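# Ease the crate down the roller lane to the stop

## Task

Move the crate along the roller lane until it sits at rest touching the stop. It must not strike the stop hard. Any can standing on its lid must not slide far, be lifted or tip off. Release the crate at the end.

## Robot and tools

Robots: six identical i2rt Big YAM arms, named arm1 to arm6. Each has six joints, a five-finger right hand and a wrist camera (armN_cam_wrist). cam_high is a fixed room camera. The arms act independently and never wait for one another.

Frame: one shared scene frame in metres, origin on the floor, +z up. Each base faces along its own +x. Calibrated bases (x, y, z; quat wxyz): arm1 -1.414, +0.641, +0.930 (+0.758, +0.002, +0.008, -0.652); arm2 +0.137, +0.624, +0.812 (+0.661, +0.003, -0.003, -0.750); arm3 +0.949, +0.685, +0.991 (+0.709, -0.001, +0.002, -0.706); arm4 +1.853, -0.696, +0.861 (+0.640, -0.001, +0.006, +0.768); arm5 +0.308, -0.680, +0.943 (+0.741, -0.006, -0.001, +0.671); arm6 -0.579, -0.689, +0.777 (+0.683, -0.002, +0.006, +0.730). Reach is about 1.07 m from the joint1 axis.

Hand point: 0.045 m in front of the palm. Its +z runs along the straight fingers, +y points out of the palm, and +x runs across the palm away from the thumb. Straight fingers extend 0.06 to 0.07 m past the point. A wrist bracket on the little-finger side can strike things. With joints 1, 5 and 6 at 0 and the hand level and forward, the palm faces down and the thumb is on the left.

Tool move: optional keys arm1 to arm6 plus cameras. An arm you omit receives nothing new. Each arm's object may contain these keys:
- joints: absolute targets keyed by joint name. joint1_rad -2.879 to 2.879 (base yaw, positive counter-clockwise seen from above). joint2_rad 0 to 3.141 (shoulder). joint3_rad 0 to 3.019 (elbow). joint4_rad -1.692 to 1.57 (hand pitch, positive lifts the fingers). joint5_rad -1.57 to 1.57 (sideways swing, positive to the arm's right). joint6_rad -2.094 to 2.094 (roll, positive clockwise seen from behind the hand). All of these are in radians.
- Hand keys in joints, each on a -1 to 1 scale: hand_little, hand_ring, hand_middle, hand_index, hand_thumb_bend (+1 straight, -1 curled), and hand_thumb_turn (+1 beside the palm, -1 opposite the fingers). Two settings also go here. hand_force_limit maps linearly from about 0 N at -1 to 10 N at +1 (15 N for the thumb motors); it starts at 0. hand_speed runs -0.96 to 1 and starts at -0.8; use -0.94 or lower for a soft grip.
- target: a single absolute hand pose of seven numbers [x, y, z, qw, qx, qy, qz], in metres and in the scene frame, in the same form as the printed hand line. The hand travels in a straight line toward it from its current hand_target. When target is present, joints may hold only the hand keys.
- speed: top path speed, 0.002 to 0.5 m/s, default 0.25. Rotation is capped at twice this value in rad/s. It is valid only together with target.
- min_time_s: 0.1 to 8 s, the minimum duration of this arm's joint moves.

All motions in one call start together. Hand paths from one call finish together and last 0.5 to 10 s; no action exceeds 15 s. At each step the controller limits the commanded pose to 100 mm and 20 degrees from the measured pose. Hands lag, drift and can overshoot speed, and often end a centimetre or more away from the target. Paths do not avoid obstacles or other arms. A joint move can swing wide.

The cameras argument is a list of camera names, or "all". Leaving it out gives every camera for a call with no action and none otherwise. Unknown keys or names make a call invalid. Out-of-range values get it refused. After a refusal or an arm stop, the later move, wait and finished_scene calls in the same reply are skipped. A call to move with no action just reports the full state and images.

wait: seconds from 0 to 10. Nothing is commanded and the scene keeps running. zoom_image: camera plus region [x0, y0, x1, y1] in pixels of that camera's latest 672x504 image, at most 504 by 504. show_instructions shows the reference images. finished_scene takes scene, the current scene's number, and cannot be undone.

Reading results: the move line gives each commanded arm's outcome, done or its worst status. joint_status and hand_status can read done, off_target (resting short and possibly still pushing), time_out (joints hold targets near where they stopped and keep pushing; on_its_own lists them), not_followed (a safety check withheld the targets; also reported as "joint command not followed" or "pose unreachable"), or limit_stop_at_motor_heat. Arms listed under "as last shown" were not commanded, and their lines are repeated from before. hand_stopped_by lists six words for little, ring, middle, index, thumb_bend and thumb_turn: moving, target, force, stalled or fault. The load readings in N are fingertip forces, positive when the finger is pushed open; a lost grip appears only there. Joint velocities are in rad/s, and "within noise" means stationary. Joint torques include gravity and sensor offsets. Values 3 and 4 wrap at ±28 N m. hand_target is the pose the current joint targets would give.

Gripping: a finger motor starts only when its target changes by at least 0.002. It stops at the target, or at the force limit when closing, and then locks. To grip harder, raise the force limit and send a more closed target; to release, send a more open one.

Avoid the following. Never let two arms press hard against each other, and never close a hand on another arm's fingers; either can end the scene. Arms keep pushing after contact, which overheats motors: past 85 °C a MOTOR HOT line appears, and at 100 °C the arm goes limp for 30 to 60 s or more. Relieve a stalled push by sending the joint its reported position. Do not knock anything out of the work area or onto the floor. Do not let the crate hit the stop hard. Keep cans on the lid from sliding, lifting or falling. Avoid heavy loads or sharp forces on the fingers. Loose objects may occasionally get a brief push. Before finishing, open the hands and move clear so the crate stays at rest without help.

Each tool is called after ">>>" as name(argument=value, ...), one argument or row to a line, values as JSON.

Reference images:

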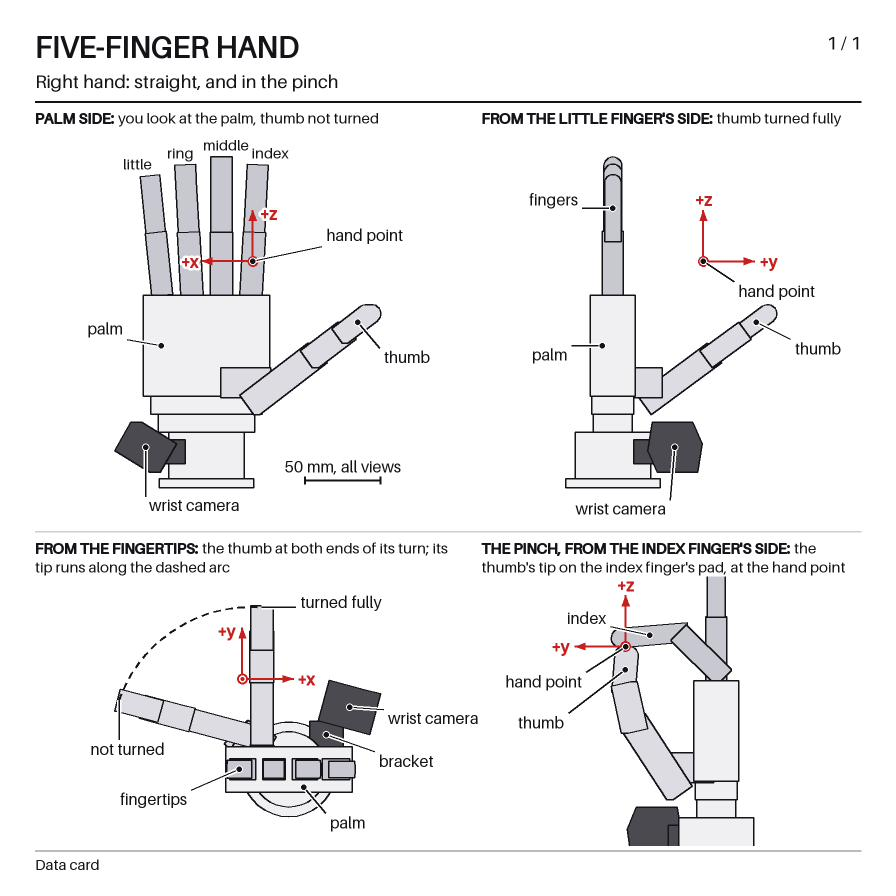

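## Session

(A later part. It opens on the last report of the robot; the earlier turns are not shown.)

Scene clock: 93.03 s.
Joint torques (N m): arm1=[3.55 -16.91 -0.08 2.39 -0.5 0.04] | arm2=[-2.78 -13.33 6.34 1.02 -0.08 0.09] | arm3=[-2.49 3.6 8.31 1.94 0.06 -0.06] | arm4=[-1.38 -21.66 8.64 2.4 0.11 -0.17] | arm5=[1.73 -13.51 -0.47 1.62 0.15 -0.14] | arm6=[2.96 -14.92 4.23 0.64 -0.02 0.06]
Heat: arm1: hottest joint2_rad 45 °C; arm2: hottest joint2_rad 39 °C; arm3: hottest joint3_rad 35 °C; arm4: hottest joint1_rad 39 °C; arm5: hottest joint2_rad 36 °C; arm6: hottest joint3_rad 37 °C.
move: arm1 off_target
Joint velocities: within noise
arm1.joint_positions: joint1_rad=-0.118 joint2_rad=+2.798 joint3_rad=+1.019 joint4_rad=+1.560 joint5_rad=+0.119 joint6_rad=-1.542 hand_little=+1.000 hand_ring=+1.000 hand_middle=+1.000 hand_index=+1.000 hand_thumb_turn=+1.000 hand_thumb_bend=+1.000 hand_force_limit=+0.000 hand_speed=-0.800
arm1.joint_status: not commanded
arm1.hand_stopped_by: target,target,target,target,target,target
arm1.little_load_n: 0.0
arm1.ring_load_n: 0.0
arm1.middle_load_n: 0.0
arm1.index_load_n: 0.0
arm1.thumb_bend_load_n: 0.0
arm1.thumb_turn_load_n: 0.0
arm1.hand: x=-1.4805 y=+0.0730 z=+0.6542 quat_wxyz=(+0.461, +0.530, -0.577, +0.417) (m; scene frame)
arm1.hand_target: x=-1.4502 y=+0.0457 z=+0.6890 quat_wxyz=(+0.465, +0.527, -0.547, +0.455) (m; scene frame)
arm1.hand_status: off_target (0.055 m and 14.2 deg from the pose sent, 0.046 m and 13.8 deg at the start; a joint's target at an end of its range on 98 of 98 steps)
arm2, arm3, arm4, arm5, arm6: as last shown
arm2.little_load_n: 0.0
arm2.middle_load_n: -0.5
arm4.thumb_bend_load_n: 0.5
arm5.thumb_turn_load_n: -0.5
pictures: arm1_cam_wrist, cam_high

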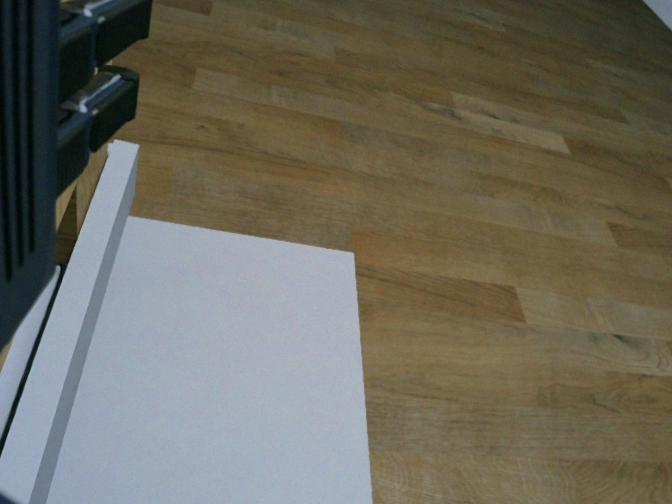

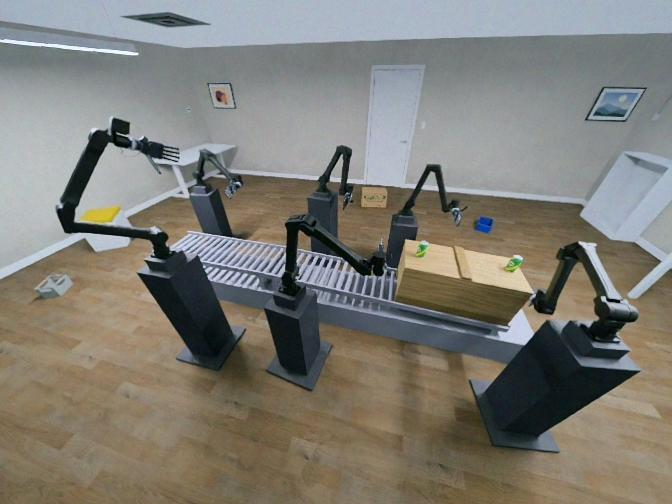

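>>> move(
  arm1={"target": [-1.475, 0.045, 0.69, 0.5, 0.5, -0.5, 0.5], "speed": 0.025},
  cameras=["arm1_cam_wrist","cam_high"],
)

>>> zoom_image(
  camera="cam_high",
  region=[450, 270, 550, 350],
)

>>> zoom_image(
  camera="arm1_cam_wrist",
  region=[0, 100, 240, 340],
)

Scene clock: 96.77 s.
Joint torques (N m): arm1=[0.03 -16.5 -0.16 2.39 0.02 -0.09] | arm2=[-2.55 -13.04 6.52 0.96 -0.09 0.12] | arm3=[-2.49 3.6 8.29 1.94 0.07 -0.06] | arm4=[-1.32 -21.66 8.65 2.4 0.11 -0.17] | arm5=[1.03 -13.8 -0.5 1.69 0.15 -0.15] | arm6=[3.02 -14.92 4.22 0.61 -0.04 0.06]
Heat: arm1: hottest joint2_rad 46 °C; arm2: hottest joint2_rad 39 °C; arm3: hottest joint3_rad 35 °C; arm4: hottest joint1_rad 39 °C; arm5: hottest joint2_rad 36 °C; arm6: hottest joint3_rad 37 °C.
move: arm1 off_target
Joint velocities: within noise
arm1.joint_positions: joint1_rad=-0.136 joint2_rad=+2.792 joint3_rad=+1.019 joint4_rad=+1.560 joint5_rad=+0.041 joint6_rad=-1.544 hand_little=+1.000 hand_ring=+1.000 hand_middle=+1.000 hand_index=+1.000 hand_thumb_turn=+1.000 hand_thumb_bend=+1.000 hand_force_limit=+0.000 hand_speed=-0.800
arm1.joint_status: not commanded
arm1.hand_stopped_by: target,target,target,target,target,target
arm1.little_load_n: 0.0
arm1.ring_load_n: 0.0
arm1.middle_load_n: 0.0
arm1.index_load_n: 0.0
arm1.thumb_bend_load_n: 0.0
arm1.thumb_turn_load_n: 0.0
arm1.hand: x=-1.4762 y=+0.0664 z=+0.6564 quat_wxyz=(+0.445, +0.542, -0.564, +0.435) (m; scene frame)
arm1.hand_target: x=-1.4752 y=+0.0450 z=+0.6892 quat_wxyz=(+0.464, +0.530, -0.545, +0.454) (m; scene frame)
arm1.hand_status: off_target (0.040 m and 13.1 deg from the pose sent, 0.046 m and 14.2 deg at the start; a joint's target at an end of its range on 109 of 109 steps)
arm2, arm3, arm4, arm5, arm6: as last shown
arm2.middle_load_n: 0.0
arm4.thumb_bend_load_n: 0.0
arm5.thumb_turn_load_n: 0.0
arm6.ring_load_n: -0.5
pictures: arm1_cam_wrist, cam_high

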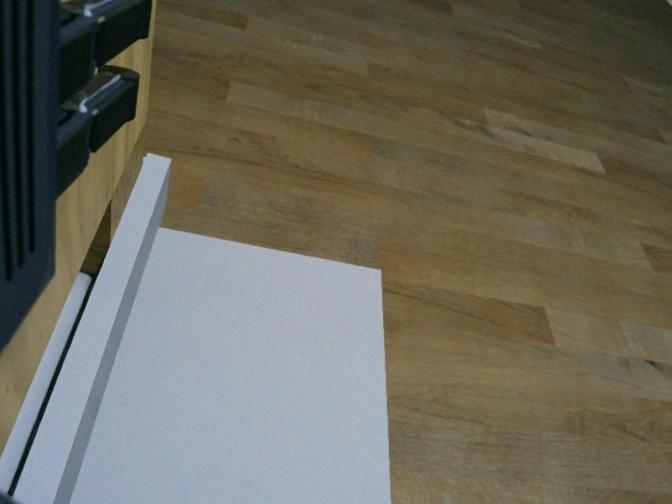

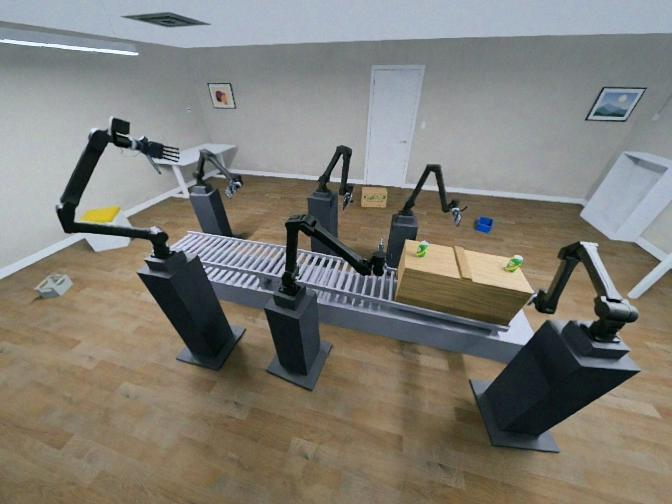

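Scaled by 5.040 from the camera's 672x504 image, which has a finer 960x720 frame.

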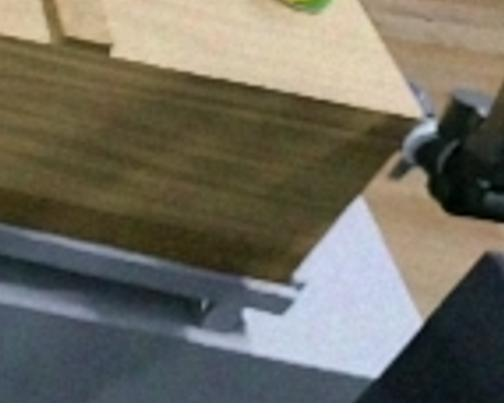

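Scaled by 2.100 from the camera's 672x504 image, which has a finer 960x720 frame.

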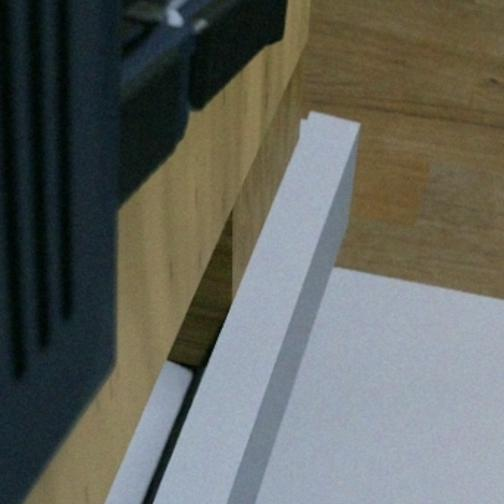

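>>> move(
  arm1={"target": [-1.51, 0.055, 0.70, 0.5, 0.5, -0.5, 0.5], "speed": 0.03},
  cameras=["arm1_cam_wrist","cam_high"],
)

>>> zoom_image(
  camera="cam_high",
  region=[450, 270, 550, 350],
)

>>> zoom_image(
  camera="arm1_cam_wrist",
  region=[0, 100, 240, 340],
)

Scene clock: 100.10 s.
Joint torques (N m): arm1=[-1.32 -14.8 -0.55 2.4 0.1 -0.14] | arm2=[-2.9 -13.04 6.6 0.98 -0.08 0.11] | arm3=[-2.49 3.6 8.29 1.94 0.07 -0.06] | arm4=[-1.32 -21.66 8.64 2.39 0.11 -0.17] | arm5=[1.9 -13.86 -0.31 1.83 0.16 -0.13] | arm6=[2.96 -14.92 4.23 0.58 -0.03 0.06]
Heat: arm1: hottest joint2_rad 46 °C; arm2: hottest joint2_rad 39 °C; arm3: hottest joint3_rad 35 °C; arm4: hottest joint1_rad 39 °C; arm5: hottest joint2_rad 36 °C; arm6: hottest joint3_rad 37 °C.
move: arm1 off_target
Joint velocities: within noise
arm1.joint_positions: joint1_rad=-0.211 joint2_rad=+2.735 joint3_rad=+0.981 joint4_rad=+1.560 joint5_rad=-0.059 joint6_rad=-1.551 hand_little=+1.000 hand_ring=+1.000 hand_middle=+1.000 hand_index=+1.000 hand_thumb_turn=+1.000 hand_thumb_bend=+1.000 hand_force_limit=+0.000 hand_speed=-0.800
arm1.joint_status: not commanded
arm1.hand_stopped_by: target,target,target,target,target,target
arm1.little_load_n: 0.0
arm1.ring_load_n: 0.0
arm1.middle_load_n: 0.0
arm1.index_load_n: 0.0
arm1.thumb_bend_load_n: 0.0
arm1.thumb_turn_load_n: 0.0
arm1.hand: x=-1.5004 y=+0.0608 z=+0.6808 quat_wxyz=(+0.442, +0.542, -0.556, +0.450) (m; scene frame)
arm1.hand_target: x=-1.5101 y=+0.0545 z=+0.6996 quat_wxyz=(+0.458, +0.534, -0.547, +0.453) (m; scene frame)
arm1.hand_status: off_target (0.022 m and 11.9 deg from the pose sent, 0.056 m and 13.1 deg at the start; a joint's target at an end of its range on 94 of 94 steps)
arm2, arm3, arm4, arm5: as last shown
arm3.index_load_n: -0.5
arm5.index_load_n: -0.5
arm6.joint_positions: joint1_rad=+1.319 joint2_rad=+1.848 joint3_rad=+0.699 joint4_rad=+1.202 joint5_rad=+1.392 joint6_rad=+1.498 hand_little=+1.000 hand_ring=+1.000 hand_middle=+1.000 hand_index=+1.000 hand_thumb_turn=+1.000 hand_thumb_bend=+1.000 hand_force_limit=+0.000 hand_speed=-0.800
arm6.joint_status: not commanded
arm6.hand_stopped_by: target,target,target,target,target,target
arm6.little_load_n: 0.0
arm6.ring_load_n: 0.0
arm6.middle_load_n: 0.0
arm6.index_load_n: 0.0
arm6.thumb_bend_load_n: 0.0
arm6.thumb_turn_load_n: -0.5
arm6.hand: x=-1.0514 y=-0.4154 z=+0.9396 quat_wxyz=(-0.505, +0.503, -0.498, -0.494) (m; scene frame)
arm6.hand_target: x=-1.0500 y=-0.4198 z=+0.9498 quat_wxyz=(-0.500, +0.500, -0.500, -0.500) (m; scene frame)
arm6.hand_status: not commanded
pictures: arm1_cam_wrist, cam_high

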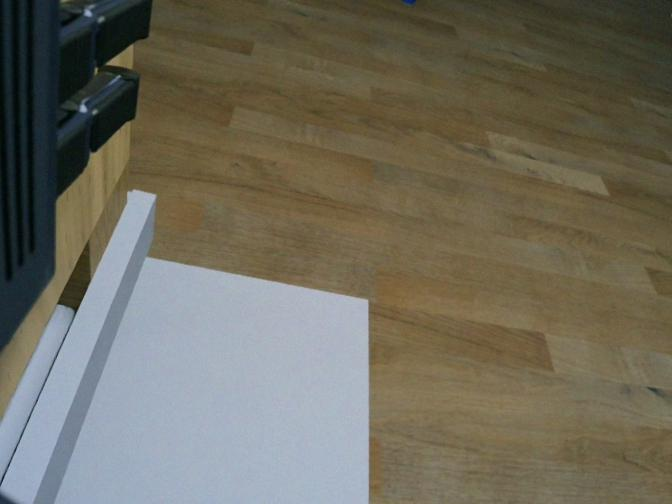

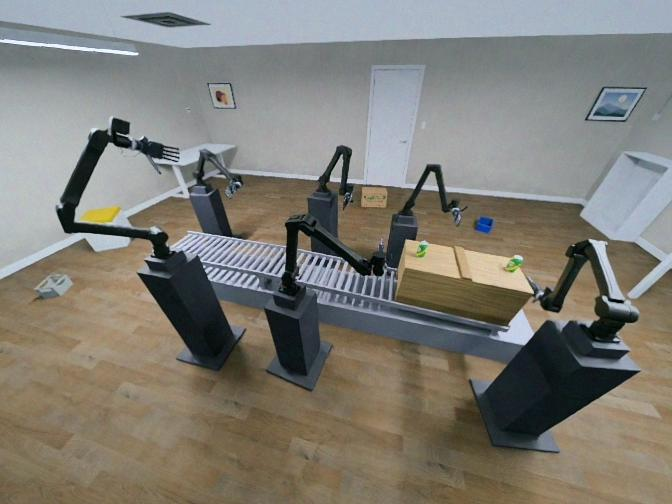

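Scaled by 5.040 from the camera's 672x504 image, which has a finer 960x720 frame.

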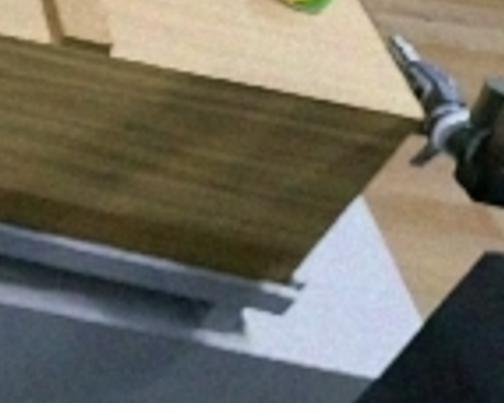

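Scaled by 2.100 from the camera's 672x504 image, which has a finer 960x720 frame.

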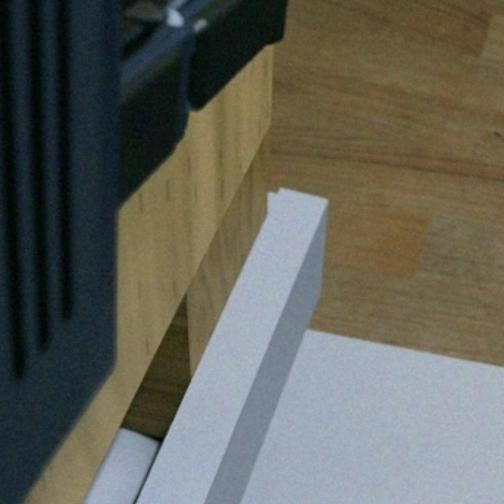

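>>> move(
  arm1={"target": [-1.56, 0.12, 0.85, 0.5, 0.5, -0.5, 0.5], "speed": 0.2},
  cameras=["arm1_cam_wrist","cam_high"],
)

>>> zoom_image(
  camera="cam_high",
  region=[370, 220, 570, 370],
)

>>> zoom_image(
  camera="arm1_cam_wrist",
  region=[0, 100, 300, 400],
)

Scene clock: 101.97 s.
Joint torques (N m): arm1=[-0.97 -12.22 -0.32 2.39 0.04 -0.11] | arm2=[-3.02 -12.98 6.43 1.03 -0.1 0.09] | arm3=[-2.49 3.55 8.31 1.94 0.06 -0.06] | arm4=[-1.38 -21.66 8.64 2.39 0.11 -0.17] | arm5=[1.26 -13.63 -0.46 1.88 0.16 -0.13] | arm6=[2.9 -14.86 4.25 0.59 -0.03 0.06]
Heat: arm1: hottest joint2_rad 46 °C; arm2: hottest joint2_rad 39 °C; arm3: hottest joint3_rad 35 °C; arm4: hottest joint1_rad 39 °C; arm5: hottest joint2_rad 36 °C; arm6: hottest joint3_rad 37 °C.
move: arm1 off_target
Joint velocities: within noise
arm1.joint_positions: joint1_rad=-0.390 joint2_rad=+2.312 joint3_rad=+0.591 joint4_rad=+1.560 joint5_rad=-0.252 joint6_rad=-1.569 hand_little=+1.000 hand_ring=+1.000 hand_middle=+1.000 hand_index=+1.000 hand_thumb_turn=+1.000 hand_thumb_bend=+1.000 hand_force_limit=+0.000 hand_speed=-0.800
arm1.joint_status: not commanded
arm1.hand_stopped_by: target,target,target,target,target,target
arm1.little_load_n: 0.0
arm1.ring_load_n: -0.5
arm1.middle_load_n: 0.0
arm1.index_load_n: 0.0
arm1.thumb_bend_load_n: -0.5
arm1.thumb_turn_load_n: 0.0
arm1.hand: x=-1.5528 y=+0.1207 z=+0.8351 quat_wxyz=(+0.445, +0.535, -0.546, +0.466) (m; scene frame)
arm1.hand_target: x=-1.5601 y=+0.1197 z=+0.8500 quat_wxyz=(+0.461, +0.530, -0.536, +0.468) (m; scene frame)
arm1.hand_status: off_target (0.017 m and 9.9 deg from the pose sent, 0.189 m and 11.9 deg at the start; a joint's target at an end of its range on 50 of 50 steps)
arm2, arm3, arm4, arm5, arm6: as last shown
arm2.little_load_n: 0.5
arm2.thumb_turn_load_n: -0.5
arm3.index_load_n: 0.0
arm4.little_load_n: 0.5
arm5.index_load_n: 0.0
arm5.thumb_turn_load_n: -0.5
arm6.thumb_turn_load_n: 0.0
pictures: arm1_cam_wrist, cam_high

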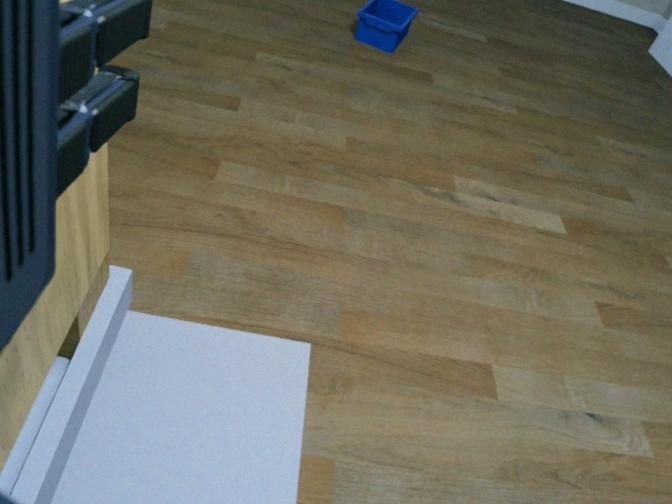

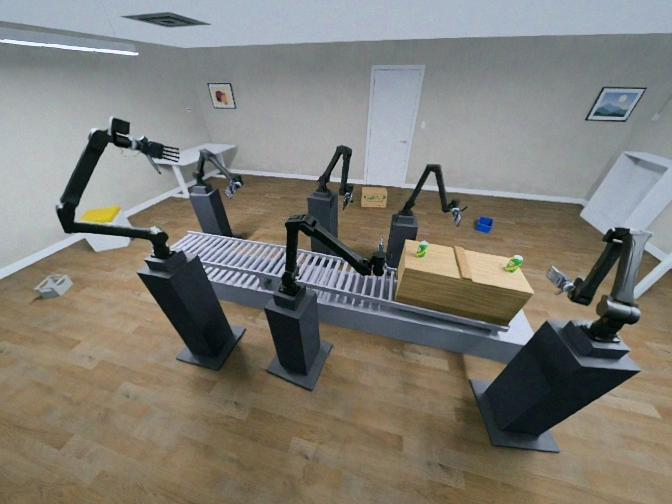

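Scaled by 2.520 from the camera's 672x504 image, which has a finer 960x720 frame.

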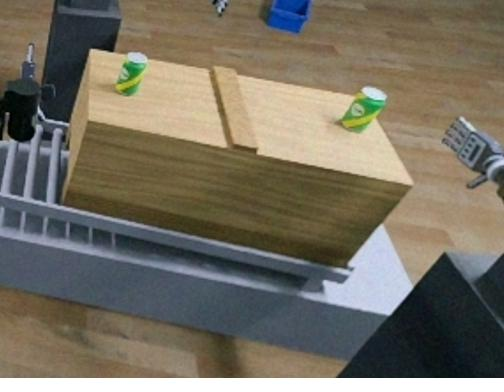

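Scaled by 1.680 from the camera's 672x504 image, which has a finer 960x720 frame.

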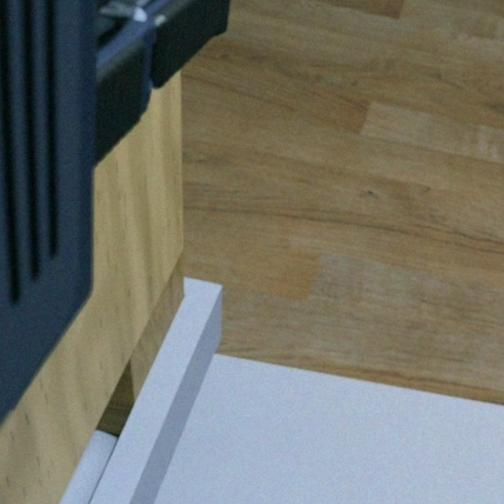

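Crate rests at the stop, both cans are upright, and all the arms are clear.

>>> finished_scene(
  scene=2,
)

The scene is finished: the task was done.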